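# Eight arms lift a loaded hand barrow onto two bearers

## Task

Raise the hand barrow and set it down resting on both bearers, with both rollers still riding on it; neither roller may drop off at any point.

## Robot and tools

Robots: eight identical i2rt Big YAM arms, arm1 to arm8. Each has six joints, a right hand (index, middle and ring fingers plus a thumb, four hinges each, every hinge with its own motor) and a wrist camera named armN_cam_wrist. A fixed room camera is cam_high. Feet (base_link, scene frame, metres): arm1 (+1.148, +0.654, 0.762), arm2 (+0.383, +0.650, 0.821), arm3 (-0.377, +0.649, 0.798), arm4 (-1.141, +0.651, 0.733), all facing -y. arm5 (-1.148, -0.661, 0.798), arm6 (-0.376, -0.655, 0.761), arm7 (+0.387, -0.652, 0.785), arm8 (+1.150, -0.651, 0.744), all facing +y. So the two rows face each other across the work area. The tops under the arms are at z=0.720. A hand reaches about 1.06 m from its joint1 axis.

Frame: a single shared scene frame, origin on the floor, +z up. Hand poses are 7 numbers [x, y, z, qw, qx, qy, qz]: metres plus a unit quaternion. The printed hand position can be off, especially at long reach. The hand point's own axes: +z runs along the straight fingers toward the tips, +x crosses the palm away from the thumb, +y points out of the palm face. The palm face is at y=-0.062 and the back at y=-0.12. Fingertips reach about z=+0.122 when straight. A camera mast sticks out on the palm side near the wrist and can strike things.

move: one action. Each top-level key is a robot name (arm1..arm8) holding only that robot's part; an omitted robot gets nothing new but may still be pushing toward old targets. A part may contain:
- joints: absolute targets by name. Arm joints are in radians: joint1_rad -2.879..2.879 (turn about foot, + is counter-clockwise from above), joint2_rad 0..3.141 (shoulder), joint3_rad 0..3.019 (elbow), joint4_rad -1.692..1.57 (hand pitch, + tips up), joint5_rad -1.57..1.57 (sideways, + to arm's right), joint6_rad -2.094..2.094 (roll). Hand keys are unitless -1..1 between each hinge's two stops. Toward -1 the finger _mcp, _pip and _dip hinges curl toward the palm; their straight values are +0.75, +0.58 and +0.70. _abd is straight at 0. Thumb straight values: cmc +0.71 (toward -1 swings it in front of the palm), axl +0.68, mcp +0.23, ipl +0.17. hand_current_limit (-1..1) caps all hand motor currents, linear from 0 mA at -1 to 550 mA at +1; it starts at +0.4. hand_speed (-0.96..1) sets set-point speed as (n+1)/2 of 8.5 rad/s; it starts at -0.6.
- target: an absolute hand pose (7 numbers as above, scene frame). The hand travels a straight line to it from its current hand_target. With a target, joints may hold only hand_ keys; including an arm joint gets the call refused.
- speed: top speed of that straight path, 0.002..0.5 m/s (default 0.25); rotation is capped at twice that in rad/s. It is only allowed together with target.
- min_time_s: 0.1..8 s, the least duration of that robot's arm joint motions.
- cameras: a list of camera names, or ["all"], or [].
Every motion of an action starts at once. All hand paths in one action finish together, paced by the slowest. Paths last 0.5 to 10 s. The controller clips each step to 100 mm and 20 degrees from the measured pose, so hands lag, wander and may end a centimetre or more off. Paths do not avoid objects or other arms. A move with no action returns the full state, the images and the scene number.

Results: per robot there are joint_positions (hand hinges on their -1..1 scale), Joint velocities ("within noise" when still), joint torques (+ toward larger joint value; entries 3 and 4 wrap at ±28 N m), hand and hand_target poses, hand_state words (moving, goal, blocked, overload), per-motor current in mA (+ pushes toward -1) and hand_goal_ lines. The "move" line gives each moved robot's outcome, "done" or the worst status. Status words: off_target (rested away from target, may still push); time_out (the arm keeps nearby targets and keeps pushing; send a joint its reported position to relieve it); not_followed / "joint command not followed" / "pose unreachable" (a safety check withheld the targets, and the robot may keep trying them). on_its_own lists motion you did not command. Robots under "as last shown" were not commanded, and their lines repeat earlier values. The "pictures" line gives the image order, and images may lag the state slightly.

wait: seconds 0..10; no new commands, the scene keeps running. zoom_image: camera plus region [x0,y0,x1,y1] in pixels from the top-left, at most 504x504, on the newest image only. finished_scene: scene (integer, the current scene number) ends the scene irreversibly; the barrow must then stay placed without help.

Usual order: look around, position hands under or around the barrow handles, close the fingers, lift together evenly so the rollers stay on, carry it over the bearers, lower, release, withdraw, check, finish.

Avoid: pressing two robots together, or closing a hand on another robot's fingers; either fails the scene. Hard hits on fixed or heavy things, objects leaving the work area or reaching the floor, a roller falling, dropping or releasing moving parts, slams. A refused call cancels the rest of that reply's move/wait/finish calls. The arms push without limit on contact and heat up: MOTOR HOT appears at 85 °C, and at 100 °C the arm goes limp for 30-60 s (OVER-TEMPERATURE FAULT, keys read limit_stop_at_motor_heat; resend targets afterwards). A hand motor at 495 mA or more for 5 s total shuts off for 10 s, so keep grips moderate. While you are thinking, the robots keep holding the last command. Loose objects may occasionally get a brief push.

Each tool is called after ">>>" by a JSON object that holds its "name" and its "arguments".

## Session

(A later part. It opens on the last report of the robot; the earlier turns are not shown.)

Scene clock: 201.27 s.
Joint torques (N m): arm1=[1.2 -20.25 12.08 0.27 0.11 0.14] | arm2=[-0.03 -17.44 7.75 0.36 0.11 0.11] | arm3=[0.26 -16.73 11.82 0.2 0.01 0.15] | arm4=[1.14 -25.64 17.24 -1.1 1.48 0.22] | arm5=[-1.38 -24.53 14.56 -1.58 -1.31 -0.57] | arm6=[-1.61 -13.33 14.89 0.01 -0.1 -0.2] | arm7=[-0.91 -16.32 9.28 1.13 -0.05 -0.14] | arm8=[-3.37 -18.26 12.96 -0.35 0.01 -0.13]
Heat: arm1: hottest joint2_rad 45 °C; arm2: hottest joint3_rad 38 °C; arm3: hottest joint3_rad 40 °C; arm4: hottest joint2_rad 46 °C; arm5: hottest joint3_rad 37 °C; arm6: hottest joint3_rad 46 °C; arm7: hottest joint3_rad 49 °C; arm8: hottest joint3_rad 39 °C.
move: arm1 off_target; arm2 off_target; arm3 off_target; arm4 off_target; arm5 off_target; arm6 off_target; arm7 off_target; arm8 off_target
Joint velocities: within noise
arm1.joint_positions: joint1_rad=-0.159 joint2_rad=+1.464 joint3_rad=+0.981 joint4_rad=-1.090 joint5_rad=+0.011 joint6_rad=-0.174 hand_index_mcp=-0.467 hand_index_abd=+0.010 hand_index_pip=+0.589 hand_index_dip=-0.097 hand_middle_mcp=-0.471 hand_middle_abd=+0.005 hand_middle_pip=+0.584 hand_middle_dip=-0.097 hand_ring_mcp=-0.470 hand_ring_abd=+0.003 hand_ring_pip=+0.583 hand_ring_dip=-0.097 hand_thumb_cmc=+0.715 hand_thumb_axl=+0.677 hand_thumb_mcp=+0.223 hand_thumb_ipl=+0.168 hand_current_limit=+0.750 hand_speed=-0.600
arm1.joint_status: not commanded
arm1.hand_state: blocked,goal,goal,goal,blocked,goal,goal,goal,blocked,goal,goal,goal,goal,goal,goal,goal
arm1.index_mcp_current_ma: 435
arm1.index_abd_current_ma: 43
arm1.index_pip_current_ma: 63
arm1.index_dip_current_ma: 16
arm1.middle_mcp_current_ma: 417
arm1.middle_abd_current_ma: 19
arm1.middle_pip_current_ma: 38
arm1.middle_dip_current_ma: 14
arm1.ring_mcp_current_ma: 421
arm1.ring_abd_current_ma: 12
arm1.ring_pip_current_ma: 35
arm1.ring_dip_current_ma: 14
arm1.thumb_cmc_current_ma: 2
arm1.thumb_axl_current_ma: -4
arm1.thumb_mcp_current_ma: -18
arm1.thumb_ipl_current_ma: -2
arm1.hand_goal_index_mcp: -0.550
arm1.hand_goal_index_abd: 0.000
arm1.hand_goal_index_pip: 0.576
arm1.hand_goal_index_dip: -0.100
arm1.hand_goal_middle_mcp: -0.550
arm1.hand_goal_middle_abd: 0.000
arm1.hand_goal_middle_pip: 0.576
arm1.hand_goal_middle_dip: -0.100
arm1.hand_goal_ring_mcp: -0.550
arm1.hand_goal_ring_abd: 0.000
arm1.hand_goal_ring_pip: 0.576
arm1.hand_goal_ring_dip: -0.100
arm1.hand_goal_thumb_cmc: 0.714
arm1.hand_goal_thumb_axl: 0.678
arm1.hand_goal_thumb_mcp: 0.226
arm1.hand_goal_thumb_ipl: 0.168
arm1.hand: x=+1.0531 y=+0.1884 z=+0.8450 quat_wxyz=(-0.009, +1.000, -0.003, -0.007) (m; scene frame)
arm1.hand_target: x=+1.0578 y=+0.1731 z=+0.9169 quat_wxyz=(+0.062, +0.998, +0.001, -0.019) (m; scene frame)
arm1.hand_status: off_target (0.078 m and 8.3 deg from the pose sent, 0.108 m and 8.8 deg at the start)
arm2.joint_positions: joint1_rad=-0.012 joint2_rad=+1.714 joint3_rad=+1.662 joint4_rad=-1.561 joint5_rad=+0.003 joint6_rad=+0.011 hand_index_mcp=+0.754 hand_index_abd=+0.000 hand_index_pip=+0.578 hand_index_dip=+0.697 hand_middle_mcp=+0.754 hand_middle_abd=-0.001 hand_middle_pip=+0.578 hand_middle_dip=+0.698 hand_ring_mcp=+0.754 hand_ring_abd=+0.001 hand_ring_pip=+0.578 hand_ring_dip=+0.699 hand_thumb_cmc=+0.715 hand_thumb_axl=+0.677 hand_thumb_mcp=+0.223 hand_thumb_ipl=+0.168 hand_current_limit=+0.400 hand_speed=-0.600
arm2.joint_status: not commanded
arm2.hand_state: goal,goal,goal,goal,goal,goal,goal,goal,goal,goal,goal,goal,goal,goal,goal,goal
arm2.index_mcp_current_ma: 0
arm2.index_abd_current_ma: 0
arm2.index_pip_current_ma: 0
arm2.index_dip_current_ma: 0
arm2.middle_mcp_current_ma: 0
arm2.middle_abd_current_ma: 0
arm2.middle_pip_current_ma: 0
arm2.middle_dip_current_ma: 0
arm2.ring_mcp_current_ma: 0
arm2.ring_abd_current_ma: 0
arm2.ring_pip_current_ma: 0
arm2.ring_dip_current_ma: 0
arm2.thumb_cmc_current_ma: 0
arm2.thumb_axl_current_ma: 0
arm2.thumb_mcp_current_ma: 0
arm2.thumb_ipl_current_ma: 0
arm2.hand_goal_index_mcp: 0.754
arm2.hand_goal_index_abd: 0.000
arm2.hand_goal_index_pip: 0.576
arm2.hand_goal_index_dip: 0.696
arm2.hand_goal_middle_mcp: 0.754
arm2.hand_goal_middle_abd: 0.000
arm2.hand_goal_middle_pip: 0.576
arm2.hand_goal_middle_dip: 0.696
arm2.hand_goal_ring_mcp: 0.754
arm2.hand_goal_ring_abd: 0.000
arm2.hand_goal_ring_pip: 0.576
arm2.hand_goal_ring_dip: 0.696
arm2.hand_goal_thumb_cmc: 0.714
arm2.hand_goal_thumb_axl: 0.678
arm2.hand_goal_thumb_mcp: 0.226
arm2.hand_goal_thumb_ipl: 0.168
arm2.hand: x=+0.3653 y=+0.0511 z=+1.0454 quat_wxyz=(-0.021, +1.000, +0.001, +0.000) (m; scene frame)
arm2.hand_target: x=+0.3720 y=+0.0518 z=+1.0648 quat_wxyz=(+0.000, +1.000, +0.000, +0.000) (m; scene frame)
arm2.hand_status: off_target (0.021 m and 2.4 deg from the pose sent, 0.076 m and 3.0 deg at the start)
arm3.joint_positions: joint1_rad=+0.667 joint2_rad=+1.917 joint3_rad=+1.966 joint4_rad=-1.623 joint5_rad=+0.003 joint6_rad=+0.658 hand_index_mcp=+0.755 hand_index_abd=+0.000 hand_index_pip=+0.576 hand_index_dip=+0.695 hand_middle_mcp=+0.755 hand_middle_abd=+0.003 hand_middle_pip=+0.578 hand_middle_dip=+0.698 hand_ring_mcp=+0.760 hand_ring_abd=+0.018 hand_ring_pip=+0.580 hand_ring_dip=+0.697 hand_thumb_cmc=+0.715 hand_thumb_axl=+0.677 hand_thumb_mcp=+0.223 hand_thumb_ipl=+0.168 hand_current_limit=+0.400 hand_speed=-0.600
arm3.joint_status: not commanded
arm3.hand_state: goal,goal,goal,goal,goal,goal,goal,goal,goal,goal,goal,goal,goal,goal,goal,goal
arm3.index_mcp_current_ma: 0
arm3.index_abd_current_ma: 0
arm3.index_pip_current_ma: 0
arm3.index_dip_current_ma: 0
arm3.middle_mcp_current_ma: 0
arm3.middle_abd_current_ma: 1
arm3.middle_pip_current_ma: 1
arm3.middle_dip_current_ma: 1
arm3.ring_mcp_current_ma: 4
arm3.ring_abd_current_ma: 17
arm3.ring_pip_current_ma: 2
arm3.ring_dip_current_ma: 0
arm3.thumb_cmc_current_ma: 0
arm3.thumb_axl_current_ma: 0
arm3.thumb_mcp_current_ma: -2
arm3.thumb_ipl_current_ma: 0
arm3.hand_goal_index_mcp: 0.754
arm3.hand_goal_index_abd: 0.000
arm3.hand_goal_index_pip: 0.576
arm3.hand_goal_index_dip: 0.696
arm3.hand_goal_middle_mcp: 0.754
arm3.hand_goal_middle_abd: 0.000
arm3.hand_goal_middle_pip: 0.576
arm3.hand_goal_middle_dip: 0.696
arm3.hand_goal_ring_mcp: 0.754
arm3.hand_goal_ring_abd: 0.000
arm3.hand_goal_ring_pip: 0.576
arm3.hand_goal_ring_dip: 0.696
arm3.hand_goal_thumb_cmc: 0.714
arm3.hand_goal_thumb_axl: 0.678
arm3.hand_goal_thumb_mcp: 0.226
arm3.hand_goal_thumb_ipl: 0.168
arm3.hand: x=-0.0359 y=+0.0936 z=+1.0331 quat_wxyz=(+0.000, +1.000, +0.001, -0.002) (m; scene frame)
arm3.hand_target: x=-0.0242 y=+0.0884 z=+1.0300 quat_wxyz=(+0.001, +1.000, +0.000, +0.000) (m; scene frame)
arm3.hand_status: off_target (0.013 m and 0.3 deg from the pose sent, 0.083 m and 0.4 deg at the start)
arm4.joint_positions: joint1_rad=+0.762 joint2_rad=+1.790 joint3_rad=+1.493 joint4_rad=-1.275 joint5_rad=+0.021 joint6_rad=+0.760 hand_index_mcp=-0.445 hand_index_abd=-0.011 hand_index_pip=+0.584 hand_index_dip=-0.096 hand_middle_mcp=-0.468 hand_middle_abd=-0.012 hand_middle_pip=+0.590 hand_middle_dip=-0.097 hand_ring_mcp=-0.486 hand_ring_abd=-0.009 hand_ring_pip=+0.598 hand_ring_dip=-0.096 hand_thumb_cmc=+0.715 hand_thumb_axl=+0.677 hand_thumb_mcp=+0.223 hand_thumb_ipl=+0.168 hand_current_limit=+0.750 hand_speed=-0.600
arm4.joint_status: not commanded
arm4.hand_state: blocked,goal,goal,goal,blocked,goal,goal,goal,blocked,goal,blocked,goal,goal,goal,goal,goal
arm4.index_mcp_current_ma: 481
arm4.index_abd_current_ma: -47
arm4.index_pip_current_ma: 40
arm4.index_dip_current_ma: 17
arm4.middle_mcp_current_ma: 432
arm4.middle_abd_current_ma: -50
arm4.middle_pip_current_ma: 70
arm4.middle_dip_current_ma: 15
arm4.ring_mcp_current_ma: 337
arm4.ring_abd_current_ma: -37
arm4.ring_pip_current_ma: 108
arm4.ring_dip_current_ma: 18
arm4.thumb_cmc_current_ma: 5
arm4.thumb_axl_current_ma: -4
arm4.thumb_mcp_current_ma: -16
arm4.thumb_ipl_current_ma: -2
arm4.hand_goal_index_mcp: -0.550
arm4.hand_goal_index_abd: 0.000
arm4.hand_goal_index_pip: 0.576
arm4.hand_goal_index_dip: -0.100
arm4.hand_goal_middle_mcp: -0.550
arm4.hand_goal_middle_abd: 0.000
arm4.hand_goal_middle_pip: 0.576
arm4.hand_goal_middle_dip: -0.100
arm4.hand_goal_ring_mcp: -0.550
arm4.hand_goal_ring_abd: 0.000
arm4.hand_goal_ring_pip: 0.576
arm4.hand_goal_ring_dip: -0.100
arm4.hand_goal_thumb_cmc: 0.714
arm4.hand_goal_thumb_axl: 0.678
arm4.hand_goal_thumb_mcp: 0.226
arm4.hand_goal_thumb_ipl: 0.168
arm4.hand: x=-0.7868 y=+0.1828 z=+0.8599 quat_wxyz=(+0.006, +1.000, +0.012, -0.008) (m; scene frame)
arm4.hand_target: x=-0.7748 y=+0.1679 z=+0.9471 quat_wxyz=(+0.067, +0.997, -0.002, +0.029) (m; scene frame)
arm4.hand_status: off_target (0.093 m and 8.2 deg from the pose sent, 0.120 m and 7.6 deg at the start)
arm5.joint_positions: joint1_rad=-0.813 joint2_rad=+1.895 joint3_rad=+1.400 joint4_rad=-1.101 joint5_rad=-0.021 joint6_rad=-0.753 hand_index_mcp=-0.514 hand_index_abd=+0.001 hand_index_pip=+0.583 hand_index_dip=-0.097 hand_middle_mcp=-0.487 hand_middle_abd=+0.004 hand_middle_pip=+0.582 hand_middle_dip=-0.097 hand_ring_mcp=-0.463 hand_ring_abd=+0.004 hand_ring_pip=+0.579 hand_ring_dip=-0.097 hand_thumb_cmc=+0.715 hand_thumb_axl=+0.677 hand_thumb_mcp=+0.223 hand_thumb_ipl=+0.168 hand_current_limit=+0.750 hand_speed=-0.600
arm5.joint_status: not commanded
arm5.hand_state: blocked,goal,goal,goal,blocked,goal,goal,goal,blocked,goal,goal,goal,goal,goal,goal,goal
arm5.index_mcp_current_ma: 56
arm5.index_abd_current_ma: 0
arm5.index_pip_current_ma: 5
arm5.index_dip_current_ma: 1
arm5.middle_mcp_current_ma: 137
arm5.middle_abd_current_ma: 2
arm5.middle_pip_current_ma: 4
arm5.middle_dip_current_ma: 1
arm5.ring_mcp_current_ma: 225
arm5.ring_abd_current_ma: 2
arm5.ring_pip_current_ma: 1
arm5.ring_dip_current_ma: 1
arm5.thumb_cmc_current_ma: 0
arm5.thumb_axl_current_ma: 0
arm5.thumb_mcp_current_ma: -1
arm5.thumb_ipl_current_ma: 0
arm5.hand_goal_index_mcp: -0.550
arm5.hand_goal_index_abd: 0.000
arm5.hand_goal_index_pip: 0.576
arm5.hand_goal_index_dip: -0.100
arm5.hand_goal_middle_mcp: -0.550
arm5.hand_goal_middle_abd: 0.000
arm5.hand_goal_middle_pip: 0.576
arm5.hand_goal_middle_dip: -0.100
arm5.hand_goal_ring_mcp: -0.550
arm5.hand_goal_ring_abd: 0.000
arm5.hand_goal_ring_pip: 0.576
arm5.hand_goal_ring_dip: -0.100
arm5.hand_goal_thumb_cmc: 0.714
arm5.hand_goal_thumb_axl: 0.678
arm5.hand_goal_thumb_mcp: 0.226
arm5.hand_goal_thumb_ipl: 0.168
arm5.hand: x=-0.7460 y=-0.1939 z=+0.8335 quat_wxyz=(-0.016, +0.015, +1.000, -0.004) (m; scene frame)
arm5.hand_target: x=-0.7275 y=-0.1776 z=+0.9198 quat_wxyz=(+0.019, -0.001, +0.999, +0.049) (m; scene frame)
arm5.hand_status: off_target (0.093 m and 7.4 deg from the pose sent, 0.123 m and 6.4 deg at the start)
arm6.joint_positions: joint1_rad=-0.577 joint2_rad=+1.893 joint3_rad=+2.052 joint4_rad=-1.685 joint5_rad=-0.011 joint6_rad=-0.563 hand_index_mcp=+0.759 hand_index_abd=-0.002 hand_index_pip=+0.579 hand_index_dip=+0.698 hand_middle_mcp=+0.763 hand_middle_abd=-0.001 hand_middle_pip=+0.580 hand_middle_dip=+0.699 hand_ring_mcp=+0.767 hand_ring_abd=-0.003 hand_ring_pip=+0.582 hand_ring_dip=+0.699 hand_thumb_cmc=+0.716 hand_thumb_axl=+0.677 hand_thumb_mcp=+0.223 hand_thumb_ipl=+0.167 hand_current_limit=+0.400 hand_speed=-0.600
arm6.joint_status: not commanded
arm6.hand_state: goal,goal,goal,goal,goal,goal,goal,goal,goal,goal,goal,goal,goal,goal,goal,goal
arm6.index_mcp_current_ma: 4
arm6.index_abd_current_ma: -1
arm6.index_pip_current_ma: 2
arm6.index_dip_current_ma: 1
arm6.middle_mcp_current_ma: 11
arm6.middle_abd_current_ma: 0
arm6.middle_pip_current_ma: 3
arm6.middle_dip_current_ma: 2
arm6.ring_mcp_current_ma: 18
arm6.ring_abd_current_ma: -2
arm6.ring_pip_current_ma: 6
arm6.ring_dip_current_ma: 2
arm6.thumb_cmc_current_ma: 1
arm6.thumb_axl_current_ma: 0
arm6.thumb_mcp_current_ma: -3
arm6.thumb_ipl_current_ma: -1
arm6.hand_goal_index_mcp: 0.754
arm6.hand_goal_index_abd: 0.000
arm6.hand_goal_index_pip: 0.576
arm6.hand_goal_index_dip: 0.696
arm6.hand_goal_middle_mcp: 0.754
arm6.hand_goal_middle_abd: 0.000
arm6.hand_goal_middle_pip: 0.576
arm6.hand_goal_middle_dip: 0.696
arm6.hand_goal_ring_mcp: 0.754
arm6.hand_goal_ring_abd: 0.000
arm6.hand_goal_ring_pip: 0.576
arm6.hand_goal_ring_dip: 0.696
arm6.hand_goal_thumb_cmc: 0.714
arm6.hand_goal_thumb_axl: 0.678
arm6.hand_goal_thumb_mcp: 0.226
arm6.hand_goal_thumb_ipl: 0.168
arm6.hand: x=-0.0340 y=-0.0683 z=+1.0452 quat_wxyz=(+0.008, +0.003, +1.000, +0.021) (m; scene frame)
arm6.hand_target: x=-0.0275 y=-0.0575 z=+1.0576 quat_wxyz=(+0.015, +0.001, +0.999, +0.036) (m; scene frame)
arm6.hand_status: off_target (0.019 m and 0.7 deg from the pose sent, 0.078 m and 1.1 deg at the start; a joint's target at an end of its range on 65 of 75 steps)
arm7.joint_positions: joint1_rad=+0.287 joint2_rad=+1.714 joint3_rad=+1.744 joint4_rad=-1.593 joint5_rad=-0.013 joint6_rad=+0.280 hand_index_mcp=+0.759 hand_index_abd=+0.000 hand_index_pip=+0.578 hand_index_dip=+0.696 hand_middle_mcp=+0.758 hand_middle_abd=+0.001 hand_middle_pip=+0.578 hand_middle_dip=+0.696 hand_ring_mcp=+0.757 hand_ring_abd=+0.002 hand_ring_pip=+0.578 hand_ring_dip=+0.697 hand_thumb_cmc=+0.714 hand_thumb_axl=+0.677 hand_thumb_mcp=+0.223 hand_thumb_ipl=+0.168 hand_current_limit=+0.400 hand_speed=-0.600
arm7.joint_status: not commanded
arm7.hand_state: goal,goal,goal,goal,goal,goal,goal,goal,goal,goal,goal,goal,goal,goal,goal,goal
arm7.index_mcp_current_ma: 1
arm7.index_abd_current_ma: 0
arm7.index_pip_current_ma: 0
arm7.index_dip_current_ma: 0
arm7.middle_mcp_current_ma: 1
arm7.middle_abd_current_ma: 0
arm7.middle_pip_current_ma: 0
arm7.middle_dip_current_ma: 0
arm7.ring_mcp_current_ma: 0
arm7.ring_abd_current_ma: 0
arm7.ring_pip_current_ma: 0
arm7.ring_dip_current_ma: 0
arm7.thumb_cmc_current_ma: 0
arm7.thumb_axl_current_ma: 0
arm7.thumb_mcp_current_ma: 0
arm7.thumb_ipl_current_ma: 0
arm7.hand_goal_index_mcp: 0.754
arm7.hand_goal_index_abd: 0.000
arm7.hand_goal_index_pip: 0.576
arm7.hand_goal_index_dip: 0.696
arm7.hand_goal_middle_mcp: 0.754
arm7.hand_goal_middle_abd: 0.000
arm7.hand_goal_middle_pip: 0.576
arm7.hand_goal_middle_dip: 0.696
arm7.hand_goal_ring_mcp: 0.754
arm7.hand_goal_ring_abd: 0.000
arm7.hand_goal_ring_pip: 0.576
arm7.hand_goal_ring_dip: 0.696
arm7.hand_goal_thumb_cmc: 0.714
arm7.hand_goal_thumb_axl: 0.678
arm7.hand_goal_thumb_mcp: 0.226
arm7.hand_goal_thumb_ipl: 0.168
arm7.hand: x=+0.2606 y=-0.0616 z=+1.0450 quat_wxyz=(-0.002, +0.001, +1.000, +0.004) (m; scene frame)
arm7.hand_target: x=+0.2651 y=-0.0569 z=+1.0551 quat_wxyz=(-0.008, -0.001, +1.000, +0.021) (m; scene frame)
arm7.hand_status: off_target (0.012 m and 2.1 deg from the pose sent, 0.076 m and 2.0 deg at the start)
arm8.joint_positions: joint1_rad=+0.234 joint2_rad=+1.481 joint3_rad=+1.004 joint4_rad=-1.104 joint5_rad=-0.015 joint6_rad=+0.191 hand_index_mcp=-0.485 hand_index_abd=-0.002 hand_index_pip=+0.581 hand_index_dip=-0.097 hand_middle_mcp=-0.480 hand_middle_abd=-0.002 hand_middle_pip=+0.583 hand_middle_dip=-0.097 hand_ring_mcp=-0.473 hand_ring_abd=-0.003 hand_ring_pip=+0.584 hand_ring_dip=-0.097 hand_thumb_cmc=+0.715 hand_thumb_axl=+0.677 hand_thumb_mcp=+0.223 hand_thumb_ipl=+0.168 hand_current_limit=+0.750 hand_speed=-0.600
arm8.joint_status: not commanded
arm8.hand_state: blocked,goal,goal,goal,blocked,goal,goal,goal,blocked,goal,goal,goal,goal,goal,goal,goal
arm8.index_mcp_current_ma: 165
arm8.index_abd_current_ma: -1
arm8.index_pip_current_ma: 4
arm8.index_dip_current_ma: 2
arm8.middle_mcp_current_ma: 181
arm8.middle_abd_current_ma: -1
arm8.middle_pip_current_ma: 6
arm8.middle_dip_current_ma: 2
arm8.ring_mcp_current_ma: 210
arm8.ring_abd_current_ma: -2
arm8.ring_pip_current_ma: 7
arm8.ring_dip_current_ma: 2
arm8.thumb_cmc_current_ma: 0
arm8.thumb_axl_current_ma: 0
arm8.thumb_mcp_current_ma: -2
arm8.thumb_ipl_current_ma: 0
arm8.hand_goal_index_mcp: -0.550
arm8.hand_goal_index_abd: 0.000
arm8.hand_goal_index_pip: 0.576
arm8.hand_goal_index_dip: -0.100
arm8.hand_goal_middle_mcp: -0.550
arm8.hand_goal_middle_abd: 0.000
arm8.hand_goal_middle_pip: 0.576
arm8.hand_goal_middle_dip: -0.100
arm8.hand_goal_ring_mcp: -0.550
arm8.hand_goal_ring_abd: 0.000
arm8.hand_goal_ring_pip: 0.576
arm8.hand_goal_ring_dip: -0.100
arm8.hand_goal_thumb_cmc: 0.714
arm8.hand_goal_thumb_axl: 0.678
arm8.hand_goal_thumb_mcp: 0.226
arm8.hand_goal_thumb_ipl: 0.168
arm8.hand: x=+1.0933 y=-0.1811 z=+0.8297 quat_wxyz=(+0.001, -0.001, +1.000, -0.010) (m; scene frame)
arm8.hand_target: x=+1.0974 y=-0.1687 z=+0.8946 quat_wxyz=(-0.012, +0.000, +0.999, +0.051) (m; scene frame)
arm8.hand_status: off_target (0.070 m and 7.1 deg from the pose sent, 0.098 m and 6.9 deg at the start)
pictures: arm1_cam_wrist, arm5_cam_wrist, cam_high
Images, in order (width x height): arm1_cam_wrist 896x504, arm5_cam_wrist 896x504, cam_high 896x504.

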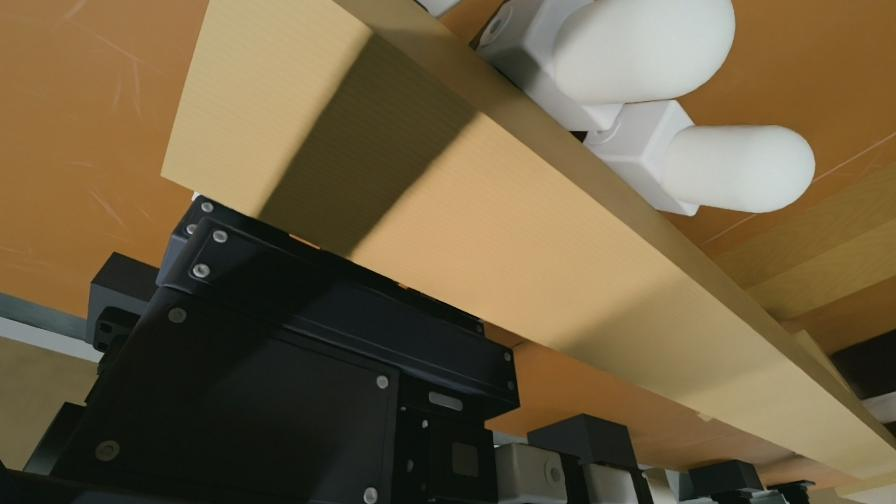

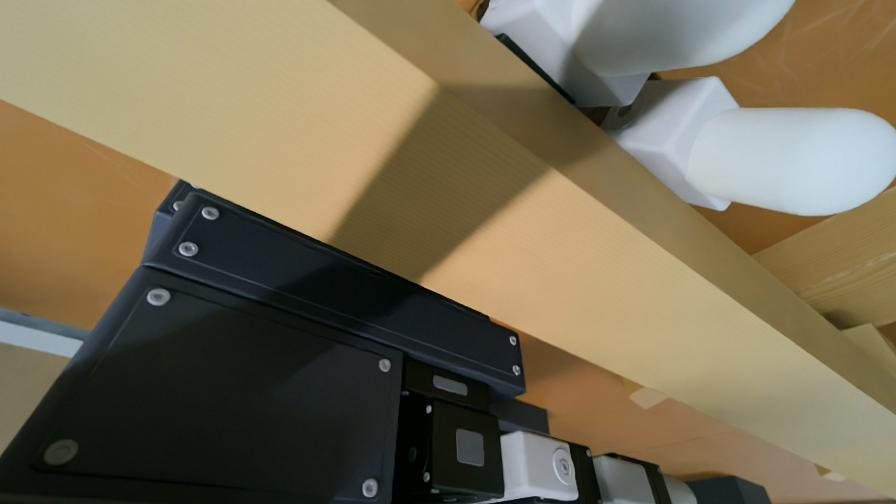

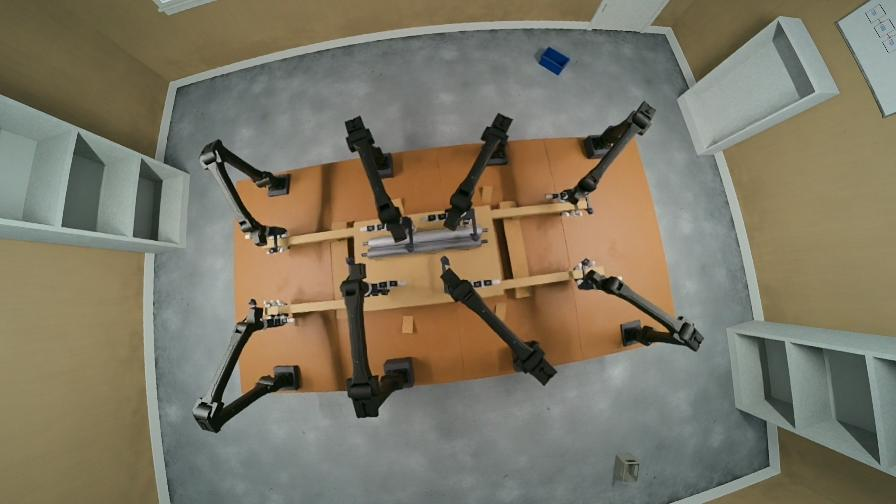

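>>> {"name": "wait", "arguments": {"seconds": 0, "cameras": ["arm2_cam_wrist", "arm3_cam_wrist", "arm6_cam_wrist", "arm7_cam_wrist", "arm4_cam_wrist", "arm8_cam_wrist"]}}

Scene clock: 203.20 s.
Joint torques (N m): arm1=[1.14 -20.31 12.1 0.27 0.11 0.14] | arm2=[0.03 -17.49 7.72 0.34 0.1 0.09] | arm3=[0.38 -16.85 11.78 0.2 0.05 0.12] | arm4=[1.32 -25.23 17.11 -1.13 1.51 0.23] | arm5=[-1.44 -24.53 14.53 -1.61 -1.3 -0.57] | arm6=[-1.67 -13.39 14.9 0.02 -0.09 -0.19] | arm7=[-0.97 -16.38 9.26 1.13 -0.06 -0.13] | arm8=[-3.31 -18.26 12.97 -0.34 0.01 -0.14]
Heat: arm1: hottest joint2_rad 45 °C; arm2: hottest joint3_rad 38 °C; arm3: hottest joint3_rad 40 °C; arm4: hottest joint2_rad 47 °C; arm5: hottest joint3_rad 37 °C; arm6: hottest joint3_rad 46 °C; arm7: hottest joint3_rad 49 °C; arm8: hottest joint3_rad 40 °C.
Joint velocities: within noise
arm1.joint_positions: joint1_rad=-0.159 joint2_rad=+1.464 joint3_rad=+0.981 joint4_rad=-1.090 joint5_rad=+0.011 joint6_rad=-0.174 hand_index_mcp=-0.467 hand_index_abd=+0.010 hand_index_pip=+0.589 hand_index_dip=-0.097 hand_middle_mcp=-0.471 hand_middle_abd=+0.005 hand_middle_pip=+0.584 hand_middle_dip=-0.097 hand_ring_mcp=-0.470 hand_ring_abd=+0.003 hand_ring_pip=+0.583 hand_ring_dip=-0.097 hand_thumb_cmc=+0.715 hand_thumb_axl=+0.677 hand_thumb_mcp=+0.223 hand_thumb_ipl=+0.168 hand_current_limit=+0.750 hand_speed=-0.600
arm1.joint_status: not commanded
arm1.hand_state: blocked,goal,goal,goal,blocked,goal,goal,goal,blocked,goal,goal,goal,goal,goal,goal,goal
arm1.index_mcp_current_ma: 435
arm1.index_abd_current_ma: 43
arm1.index_pip_current_ma: 63
arm1.index_dip_current_ma: 16
arm1.middle_mcp_current_ma: 417
arm1.middle_abd_current_ma: 19
arm1.middle_pip_current_ma: 38
arm1.middle_dip_current_ma: 14
arm1.ring_mcp_current_ma: 421
arm1.ring_abd_current_ma: 12
arm1.ring_pip_current_ma: 35
arm1.ring_dip_current_ma: 14
arm1.thumb_cmc_current_ma: 2
arm1.thumb_axl_current_ma: -4
arm1.thumb_mcp_current_ma: -18
arm1.thumb_ipl_current_ma: -2
arm1.hand_goal_index_mcp: -0.550
arm1.hand_goal_index_abd: 0.000
arm1.hand_goal_index_pip: 0.576
arm1.hand_goal_index_dip: -0.100
arm1.hand_goal_middle_mcp: -0.550
arm1.hand_goal_middle_abd: 0.000
arm1.hand_goal_middle_pip: 0.576
arm1.hand_goal_middle_dip: -0.100
arm1.hand_goal_ring_mcp: -0.550
arm1.hand_goal_ring_abd: 0.000
arm1.hand_goal_ring_pip: 0.576
arm1.hand_goal_ring_dip: -0.100
arm1.hand_goal_thumb_cmc: 0.714
arm1.hand_goal_thumb_axl: 0.678
arm1.hand_goal_thumb_mcp: 0.226
arm1.hand_goal_thumb_ipl: 0.168
arm1.hand: x=+1.0531 y=+0.1884 z=+0.8450 quat_wxyz=(-0.009, +1.000, -0.003, -0.007) (m; scene frame)
arm1.hand_target: x=+1.0578 y=+0.1731 z=+0.9169 quat_wxyz=(+0.062, +0.998, +0.001, -0.019) (m; scene frame)
arm1.hand_status: off_target (0.078 m and 8.3 deg from the pose sent, 0.108 m and 8.8 deg at the start)
arm2.joint_positions: joint1_rad=-0.012 joint2_rad=+1.714 joint3_rad=+1.662 joint4_rad=-1.561 joint5_rad=+0.003 joint6_rad=+0.012 hand_index_mcp=+0.754 hand_index_abd=+0.000 hand_index_pip=+0.578 hand_index_dip=+0.697 hand_middle_mcp=+0.754 hand_middle_abd=-0.001 hand_middle_pip=+0.578 hand_middle_dip=+0.698 hand_ring_mcp=+0.754 hand_ring_abd=+0.001 hand_ring_pip=+0.578 hand_ring_dip=+0.699 hand_thumb_cmc=+0.715 hand_thumb_axl=+0.677 hand_thumb_mcp=+0.223 hand_thumb_ipl=+0.168 hand_current_limit=+0.400 hand_speed=-0.600
arm2.joint_status: not commanded
arm2.hand_state: goal,goal,goal,goal,goal,goal,goal,goal,goal,goal,goal,goal,goal,goal,goal,goal
arm2.index_mcp_current_ma: 0
arm2.index_abd_current_ma: 0
arm2.index_pip_current_ma: 0
arm2.index_dip_current_ma: 0
arm2.middle_mcp_current_ma: 0
arm2.middle_abd_current_ma: 0
arm2.middle_pip_current_ma: 0
arm2.middle_dip_current_ma: 0
arm2.ring_mcp_current_ma: 0
arm2.ring_abd_current_ma: 0
arm2.ring_pip_current_ma: 0
arm2.ring_dip_current_ma: 0
arm2.thumb_cmc_current_ma: 0
arm2.thumb_axl_current_ma: 0
arm2.thumb_mcp_current_ma: 0
arm2.thumb_ipl_current_ma: 0
arm2.hand_goal_index_mcp: 0.754
arm2.hand_goal_index_abd: 0.000
arm2.hand_goal_index_pip: 0.576
arm2.hand_goal_index_dip: 0.696
arm2.hand_goal_middle_mcp: 0.754
arm2.hand_goal_middle_abd: 0.000
arm2.hand_goal_middle_pip: 0.576
arm2.hand_goal_middle_dip: 0.696
arm2.hand_goal_ring_mcp: 0.754
arm2.hand_goal_ring_abd: 0.000
arm2.hand_goal_ring_pip: 0.576
arm2.hand_goal_ring_dip: 0.696
arm2.hand_goal_thumb_cmc: 0.714
arm2.hand_goal_thumb_axl: 0.678
arm2.hand_goal_thumb_mcp: 0.226
arm2.hand_goal_thumb_ipl: 0.168
arm2.hand: x=+0.3652 y=+0.0512 z=+1.0454 quat_wxyz=(-0.021, +1.000, +0.000, +0.000) (m; scene frame)
arm2.hand_target: x=+0.3720 y=+0.0518 z=+1.0648 quat_wxyz=(+0.000, +1.000, +0.000, +0.000) (m; scene frame)
arm2.hand_status: off_target (0.021 m and 2.4 deg from the pose sent, 0.076 m and 3.0 deg at the start)
arm3.joint_positions: joint1_rad=+0.667 joint2_rad=+1.918 joint3_rad=+1.966 joint4_rad=-1.624 joint5_rad=+0.003 joint6_rad=+0.658 hand_index_mcp=+0.755 hand_index_abd=+0.000 hand_index_pip=+0.576 hand_index_dip=+0.695 hand_middle_mcp=+0.755 hand_middle_abd=+0.003 hand_middle_pip=+0.578 hand_middle_dip=+0.698 hand_ring_mcp=+0.760 hand_ring_abd=+0.018 hand_ring_pip=+0.580 hand_ring_dip=+0.697 hand_thumb_cmc=+0.715 hand_thumb_axl=+0.677 hand_thumb_mcp=+0.223 hand_thumb_ipl=+0.168 hand_current_limit=+0.400 hand_speed=-0.600
arm3.joint_status: not commanded
arm3.hand_state: goal,goal,goal,goal,goal,goal,goal,goal,goal,goal,goal,goal,goal,goal,goal,goal
arm3.index_mcp_current_ma: 0
arm3.index_abd_current_ma: 0
arm3.index_pip_current_ma: 0
arm3.index_dip_current_ma: 0
arm3.middle_mcp_current_ma: 0
arm3.middle_abd_current_ma: 1
arm3.middle_pip_current_ma: 1
arm3.middle_dip_current_ma: 1
arm3.ring_mcp_current_ma: 4
arm3.ring_abd_current_ma: 17
arm3.ring_pip_current_ma: 2
arm3.ring_dip_current_ma: 0
arm3.thumb_cmc_current_ma: 0
arm3.thumb_axl_current_ma: 0
arm3.thumb_mcp_current_ma: -2
arm3.thumb_ipl_current_ma: 0
arm3.hand_goal_index_mcp: 0.754
arm3.hand_goal_index_abd: 0.000
arm3.hand_goal_index_pip: 0.576
arm3.hand_goal_index_dip: 0.696
arm3.hand_goal_middle_mcp: 0.754
arm3.hand_goal_middle_abd: 0.000
arm3.hand_goal_middle_pip: 0.576
arm3.hand_goal_middle_dip: 0.696
arm3.hand_goal_ring_mcp: 0.754
arm3.hand_goal_ring_abd: 0.000
arm3.hand_goal_ring_pip: 0.576
arm3.hand_goal_ring_dip: 0.696
arm3.hand_goal_thumb_cmc: 0.714
arm3.hand_goal_thumb_axl: 0.678
arm3.hand_goal_thumb_mcp: 0.226
arm3.hand_goal_thumb_ipl: 0.168
arm3.hand: x=-0.0359 y=+0.0936 z=+1.0328 quat_wxyz=(-0.001, +1.000, +0.000, -0.003) (m; scene frame)
arm3.hand_target: x=-0.0242 y=+0.0884 z=+1.0298 quat_wxyz=(+0.000, +1.000, +0.000, +0.000) (m; scene frame)
arm3.hand_status: off_target (0.013 m and 0.3 deg from the pose sent, 0.083 m and 0.4 deg at the start)
arm4.joint_positions: joint1_rad=+0.762 joint2_rad=+1.790 joint3_rad=+1.493 joint4_rad=-1.275 joint5_rad=+0.021 joint6_rad=+0.760 hand_index_mcp=-0.445 hand_index_abd=-0.011 hand_index_pip=+0.584 hand_index_dip=-0.096 hand_middle_mcp=-0.468 hand_middle_abd=-0.012 hand_middle_pip=+0.590 hand_middle_dip=-0.097 hand_ring_mcp=-0.486 hand_ring_abd=-0.009 hand_ring_pip=+0.598 hand_ring_dip=-0.096 hand_thumb_cmc=+0.715 hand_thumb_axl=+0.677 hand_thumb_mcp=+0.223 hand_thumb_ipl=+0.168 hand_current_limit=+0.750 hand_speed=-0.600
arm4.joint_status: not commanded
arm4.hand_state: blocked,goal,goal,goal,blocked,goal,goal,goal,blocked,goal,blocked,goal,goal,goal,goal,goal
arm4.index_mcp_current_ma: 481
arm4.index_abd_current_ma: -47
arm4.index_pip_current_ma: 40
arm4.index_dip_current_ma: 17
arm4.middle_mcp_current_ma: 432
arm4.middle_abd_current_ma: -50
arm4.middle_pip_current_ma: 70
arm4.middle_dip_current_ma: 15
arm4.ring_mcp_current_ma: 337
arm4.ring_abd_current_ma: -37
arm4.ring_pip_current_ma: 108
arm4.ring_dip_current_ma: 18
arm4.thumb_cmc_current_ma: 5
arm4.thumb_axl_current_ma: -4
arm4.thumb_mcp_current_ma: -16
arm4.thumb_ipl_current_ma: -2
arm4.hand_goal_index_mcp: -0.550
arm4.hand_goal_index_abd: 0.000
arm4.hand_goal_index_pip: 0.576
arm4.hand_goal_index_dip: -0.100
arm4.hand_goal_middle_mcp: -0.550
arm4.hand_goal_middle_abd: 0.000
arm4.hand_goal_middle_pip: 0.576
arm4.hand_goal_middle_dip: -0.100
arm4.hand_goal_ring_mcp: -0.550
arm4.hand_goal_ring_abd: 0.000
arm4.hand_goal_ring_pip: 0.576
arm4.hand_goal_ring_dip: -0.100
arm4.hand_goal_thumb_cmc: 0.714
arm4.hand_goal_thumb_axl: 0.678
arm4.hand_goal_thumb_mcp: 0.226
arm4.hand_goal_thumb_ipl: 0.168
arm4.hand: x=-0.7868 y=+0.1828 z=+0.8599 quat_wxyz=(+0.006, +1.000, +0.012, -0.008) (m; scene frame)
arm4.hand_target: x=-0.7748 y=+0.1679 z=+0.9471 quat_wxyz=(+0.067, +0.997, -0.002, +0.029) (m; scene frame)
arm4.hand_status: off_target (0.093 m and 8.2 deg from the pose sent, 0.120 m and 7.6 deg at the start)
arm5.joint_positions: joint1_rad=-0.813 joint2_rad=+1.895 joint3_rad=+1.400 joint4_rad=-1.101 joint5_rad=-0.021 joint6_rad=-0.753 hand_index_mcp=-0.515 hand_index_abd=+0.001 hand_index_pip=+0.583 hand_index_dip=-0.097 hand_middle_mcp=-0.487 hand_middle_abd=+0.004 hand_middle_pip=+0.582 hand_middle_dip=-0.097 hand_ring_mcp=-0.463 hand_ring_abd=+0.004 hand_ring_pip=+0.579 hand_ring_dip=-0.097 hand_thumb_cmc=+0.715 hand_thumb_axl=+0.677 hand_thumb_mcp=+0.223 hand_thumb_ipl=+0.168 hand_current_limit=+0.750 hand_speed=-0.600
arm5.joint_status: not commanded
arm5.hand_state: blocked,goal,goal,goal,blocked,goal,goal,goal,blocked,goal,goal,goal,goal,goal,goal,goal
arm5.index_mcp_current_ma: 56
arm5.index_abd_current_ma: 0
arm5.index_pip_current_ma: 5
arm5.index_dip_current_ma: 1
arm5.middle_mcp_current_ma: 137
arm5.middle_abd_current_ma: 2
arm5.middle_pip_current_ma: 4
arm5.middle_dip_current_ma: 1
arm5.ring_mcp_current_ma: 225
arm5.ring_abd_current_ma: 2
arm5.ring_pip_current_ma: 1
arm5.ring_dip_current_ma: 1
arm5.thumb_cmc_current_ma: 0
arm5.thumb_axl_current_ma: 0
arm5.thumb_mcp_current_ma: -1
arm5.thumb_ipl_current_ma: 0
arm5.hand_goal_index_mcp: -0.550
arm5.hand_goal_index_abd: 0.000
arm5.hand_goal_index_pip: 0.576
arm5.hand_goal_index_dip: -0.100
arm5.hand_goal_middle_mcp: -0.550
arm5.hand_goal_middle_abd: 0.000
arm5.hand_goal_middle_pip: 0.576
arm5.hand_goal_middle_dip: -0.100
arm5.hand_goal_ring_mcp: -0.550
arm5.hand_goal_ring_abd: 0.000
arm5.hand_goal_ring_pip: 0.576
arm5.hand_goal_ring_dip: -0.100
arm5.hand_goal_thumb_cmc: 0.714
arm5.hand_goal_thumb_axl: 0.678
arm5.hand_goal_thumb_mcp: 0.226
arm5.hand_goal_thumb_ipl: 0.168
arm5.hand: x=-0.7460 y=-0.1939 z=+0.8335 quat_wxyz=(-0.016, +0.015, +1.000, -0.004) (m; scene frame)
arm5.hand_target: x=-0.7275 y=-0.1776 z=+0.9198 quat_wxyz=(+0.019, -0.001, +0.999, +0.049) (m; scene frame)
arm5.hand_status: off_target (0.093 m and 7.4 deg from the pose sent, 0.123 m and 6.4 deg at the start)
arm6.joint_positions: joint1_rad=-0.577 joint2_rad=+1.893 joint3_rad=+2.052 joint4_rad=-1.685 joint5_rad=-0.011 joint6_rad=-0.563 hand_index_mcp=+0.759 hand_index_abd=-0.002 hand_index_pip=+0.579 hand_index_dip=+0.698 hand_middle_mcp=+0.763 hand_middle_abd=-0.001 hand_middle_pip=+0.580 hand_middle_dip=+0.699 hand_ring_mcp=+0.767 hand_ring_abd=-0.003 hand_ring_pip=+0.582 hand_ring_dip=+0.699 hand_thumb_cmc=+0.716 hand_thumb_axl=+0.677 hand_thumb_mcp=+0.223 hand_thumb_ipl=+0.167 hand_current_limit=+0.400 hand_speed=-0.600
arm6.joint_status: not commanded
arm6.hand_state: goal,goal,goal,goal,goal,goal,goal,goal,goal,goal,goal,goal,goal,goal,goal,goal
arm6.index_mcp_current_ma: 5
arm6.index_abd_current_ma: -1
arm6.index_pip_current_ma: 2
arm6.index_dip_current_ma: 1
arm6.middle_mcp_current_ma: 11
arm6.middle_abd_current_ma: 0
arm6.middle_pip_current_ma: 3
arm6.middle_dip_current_ma: 2
arm6.ring_mcp_current_ma: 18
arm6.ring_abd_current_ma: -2
arm6.ring_pip_current_ma: 6
arm6.ring_dip_current_ma: 2
arm6.thumb_cmc_current_ma: 1
arm6.thumb_axl_current_ma: 0
arm6.thumb_mcp_current_ma: -3
arm6.thumb_ipl_current_ma: -1
arm6.hand_goal_index_mcp: 0.754
arm6.hand_goal_index_abd: 0.000
arm6.hand_goal_index_pip: 0.576
arm6.hand_goal_index_dip: 0.696
arm6.hand_goal_middle_mcp: 0.754
arm6.hand_goal_middle_abd: 0.000
arm6.hand_goal_middle_pip: 0.576
arm6.hand_goal_middle_dip: 0.696
arm6.hand_goal_ring_mcp: 0.754
arm6.hand_goal_ring_abd: 0.000
arm6.hand_goal_ring_pip: 0.576
arm6.hand_goal_ring_dip: 0.696
arm6.hand_goal_thumb_cmc: 0.714
arm6.hand_goal_thumb_axl: 0.678
arm6.hand_goal_thumb_mcp: 0.226
arm6.hand_goal_thumb_ipl: 0.168
arm6.hand: x=-0.0340 y=-0.0683 z=+1.0452 quat_wxyz=(+0.008, +0.003, +1.000, +0.021) (m; scene frame)
arm6.hand_target: x=-0.0275 y=-0.0574 z=+1.0576 quat_wxyz=(+0.015, +0.000, +0.999, +0.036) (m; scene frame)
arm6.hand_status: off_target (0.019 m and 0.7 deg from the pose sent, 0.078 m and 1.1 deg at the start; a joint's target at an end of its range on 65 of 75 steps)
arm7.joint_positions: joint1_rad=+0.287 joint2_rad=+1.714 joint3_rad=+1.744 joint4_rad=-1.593 joint5_rad=-0.013 joint6_rad=+0.280 hand_index_mcp=+0.759 hand_index_abd=+0.000 hand_index_pip=+0.578 hand_index_dip=+0.696 hand_middle_mcp=+0.758 hand_middle_abd=+0.001 hand_middle_pip=+0.578 hand_middle_dip=+0.696 hand_ring_mcp=+0.757 hand_ring_abd=+0.002 hand_ring_pip=+0.578 hand_ring_dip=+0.697 hand_thumb_cmc=+0.714 hand_thumb_axl=+0.677 hand_thumb_mcp=+0.223 hand_thumb_ipl=+0.168 hand_current_limit=+0.400 hand_speed=-0.600
arm7.joint_status: not commanded
arm7.hand_state: goal,goal,goal,goal,goal,goal,goal,goal,goal,goal,goal,goal,goal,goal,goal,goal
arm7.index_mcp_current_ma: 1
arm7.index_abd_current_ma: 0
arm7.index_pip_current_ma: 0
arm7.index_dip_current_ma: 0
arm7.middle_mcp_current_ma: 1
arm7.middle_abd_current_ma: 0
arm7.middle_pip_current_ma: 0
arm7.middle_dip_current_ma: 0
arm7.ring_mcp_current_ma: 0
arm7.ring_abd_current_ma: 0
arm7.ring_pip_current_ma: 0
arm7.ring_dip_current_ma: 0
arm7.thumb_cmc_current_ma: 0
arm7.thumb_axl_current_ma: 0
arm7.thumb_mcp_current_ma: 0
arm7.thumb_ipl_current_ma: 0
arm7.hand_goal_index_mcp: 0.754
arm7.hand_goal_index_abd: 0.000
arm7.hand_goal_index_pip: 0.576
arm7.hand_goal_index_dip: 0.696
arm7.hand_goal_middle_mcp: 0.754
arm7.hand_goal_middle_abd: 0.000
arm7.hand_goal_middle_pip: 0.576
arm7.hand_goal_middle_dip: 0.696
arm7.hand_goal_ring_mcp: 0.754
arm7.hand_goal_ring_abd: 0.000
arm7.hand_goal_ring_pip: 0.576
arm7.hand_goal_ring_dip: 0.696
arm7.hand_goal_thumb_cmc: 0.714
arm7.hand_goal_thumb_axl: 0.678
arm7.hand_goal_thumb_mcp: 0.226
arm7.hand_goal_thumb_ipl: 0.168
arm7.hand: x=+0.2606 y=-0.0616 z=+1.0450 quat_wxyz=(-0.002, +0.001, +1.000, +0.004) (m; scene frame)
arm7.hand_target: x=+0.2651 y=-0.0569 z=+1.0551 quat_wxyz=(-0.008, -0.001, +1.000, +0.021) (m; scene frame)
arm7.hand_status: off_target (0.012 m and 2.1 deg from the pose sent, 0.076 m and 2.0 deg at the start)
arm8.joint_positions: joint1_rad=+0.234 joint2_rad=+1.481 joint3_rad=+1.004 joint4_rad=-1.104 joint5_rad=-0.015 joint6_rad=+0.191 hand_index_mcp=-0.485 hand_index_abd=-0.002 hand_index_pip=+0.581 hand_index_dip=-0.097 hand_middle_mcp=-0.480 hand_middle_abd=-0.002 hand_middle_pip=+0.583 hand_middle_dip=-0.097 hand_ring_mcp=-0.473 hand_ring_abd=-0.003 hand_ring_pip=+0.584 hand_ring_dip=-0.097 hand_thumb_cmc=+0.715 hand_thumb_axl=+0.677 hand_thumb_mcp=+0.223 hand_thumb_ipl=+0.168 hand_current_limit=+0.750 hand_speed=-0.600
arm8.joint_status: not commanded
arm8.hand_state: blocked,goal,goal,goal,blocked,goal,goal,goal,blocked,goal,goal,goal,goal,goal,goal,goal
arm8.index_mcp_current_ma: 165
arm8.index_abd_current_ma: -1
arm8.index_pip_current_ma: 4
arm8.index_dip_current_ma: 2
arm8.middle_mcp_current_ma: 181
arm8.middle_abd_current_ma: -1
arm8.middle_pip_current_ma: 6
arm8.middle_dip_current_ma: 2
arm8.ring_mcp_current_ma: 210
arm8.ring_abd_current_ma: -2
arm8.ring_pip_current_ma: 7
arm8.ring_dip_current_ma: 2
arm8.thumb_cmc_current_ma: 0
arm8.thumb_axl_current_ma: 0
arm8.thumb_mcp_current_ma: -2
arm8.thumb_ipl_current_ma: 0
arm8.hand_goal_index_mcp: -0.550
arm8.hand_goal_index_abd: 0.000
arm8.hand_goal_index_pip: 0.576
arm8.hand_goal_index_dip: -0.100
arm8.hand_goal_middle_mcp: -0.550
arm8.hand_goal_middle_abd: 0.000
arm8.hand_goal_middle_pip: 0.576
arm8.hand_goal_middle_dip: -0.100
arm8.hand_goal_ring_mcp: -0.550
arm8.hand_goal_ring_abd: 0.000
arm8.hand_goal_ring_pip: 0.576
arm8.hand_goal_ring_dip: -0.100
arm8.hand_goal_thumb_cmc: 0.714
arm8.hand_goal_thumb_axl: 0.678
arm8.hand_goal_thumb_mcp: 0.226
arm8.hand_goal_thumb_ipl: 0.168
arm8.hand: x=+1.0933 y=-0.1811 z=+0.8297 quat_wxyz=(+0.001, -0.001, +1.000, -0.010) (m; scene frame)
arm8.hand_target: x=+1.0975 y=-0.1687 z=+0.8946 quat_wxyz=(-0.012, +0.000, +0.999, +0.051) (m; scene frame)
arm8.hand_status: off_target (0.070 m and 7.1 deg from the pose sent, 0.098 m and 6.9 deg at the start)
pictures: arm2_cam_wrist, arm3_cam_wrist, arm4_cam_wrist, arm6_cam_wrist, arm7_cam_wrist, arm8_cam_wrist
Images, in order (width x height): arm2_cam_wrist 896x504, arm3_cam_wrist 896x504, arm4_cam_wrist 896x504, arm6_cam_wrist 896x504, arm7_cam_wrist 896x504, arm8_cam_wrist 896x504.

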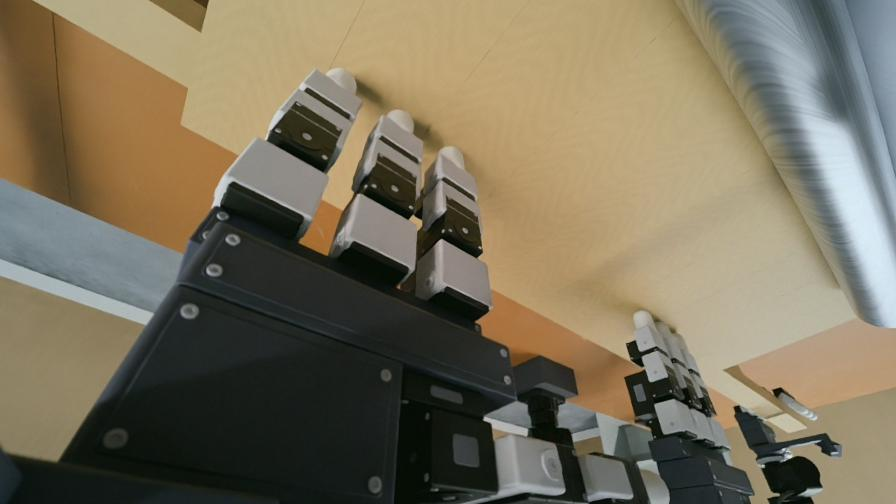

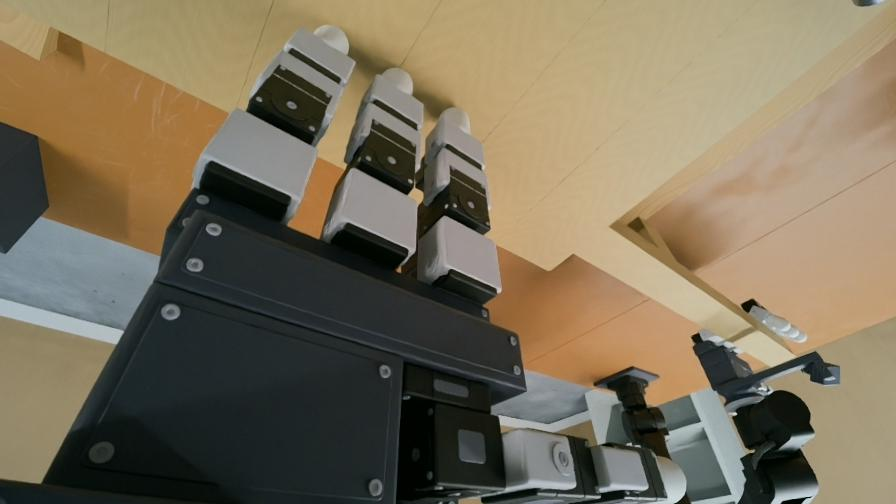

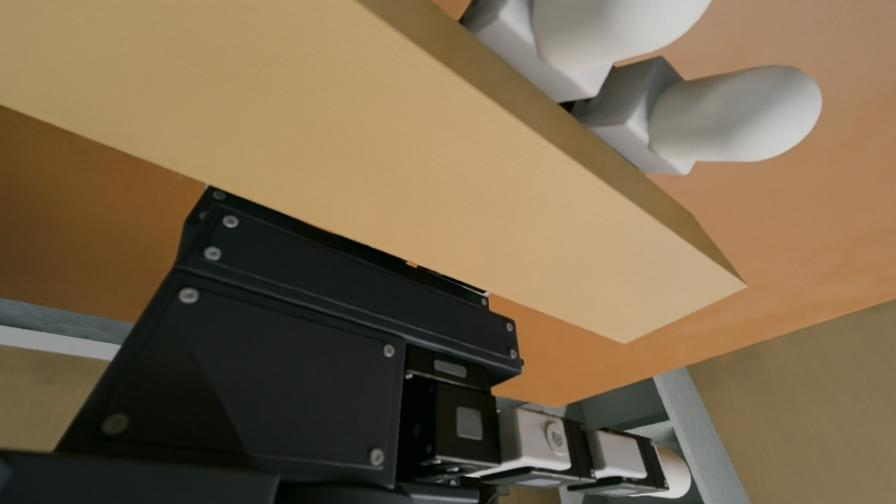

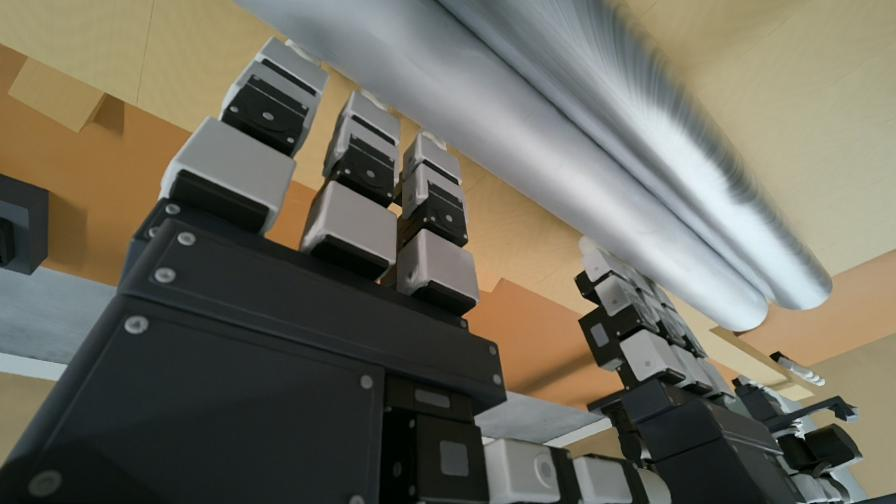

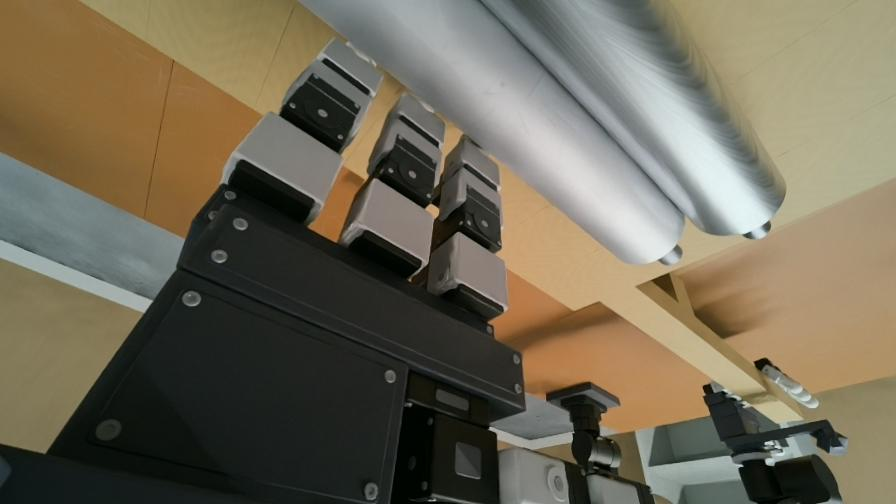

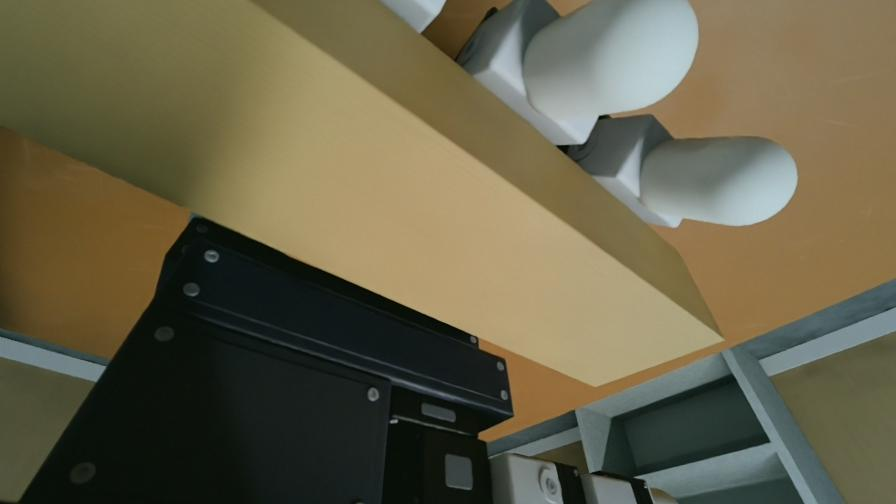

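>>> {"name": "zoom_image", "arguments": {"camera": "arm1_cam_wrist", "region": [740, 270, 896, 400]}}

>>> {"name": "zoom_image", "arguments": {"camera": "arm5_cam_wrist", "region": [740, 270, 896, 400]}}

This scene's latest camera images include none from arm1_cam_wrist. They are from: arm2_cam_wrist, arm3_cam_wrist, arm4_cam_wrist, arm6_cam_wrist, arm7_cam_wrist, arm8_cam_wrist. arm1_cam_wrist's image comes with the result of a call that names it in "cameras".

This scene's latest camera images include none from arm5_cam_wrist. They are from: arm2_cam_wrist, arm3_cam_wrist, arm4_cam_wrist, arm6_cam_wrist, arm7_cam_wrist, arm8_cam_wrist. arm5_cam_wrist's image comes with the result of a call that names it in "cameras".


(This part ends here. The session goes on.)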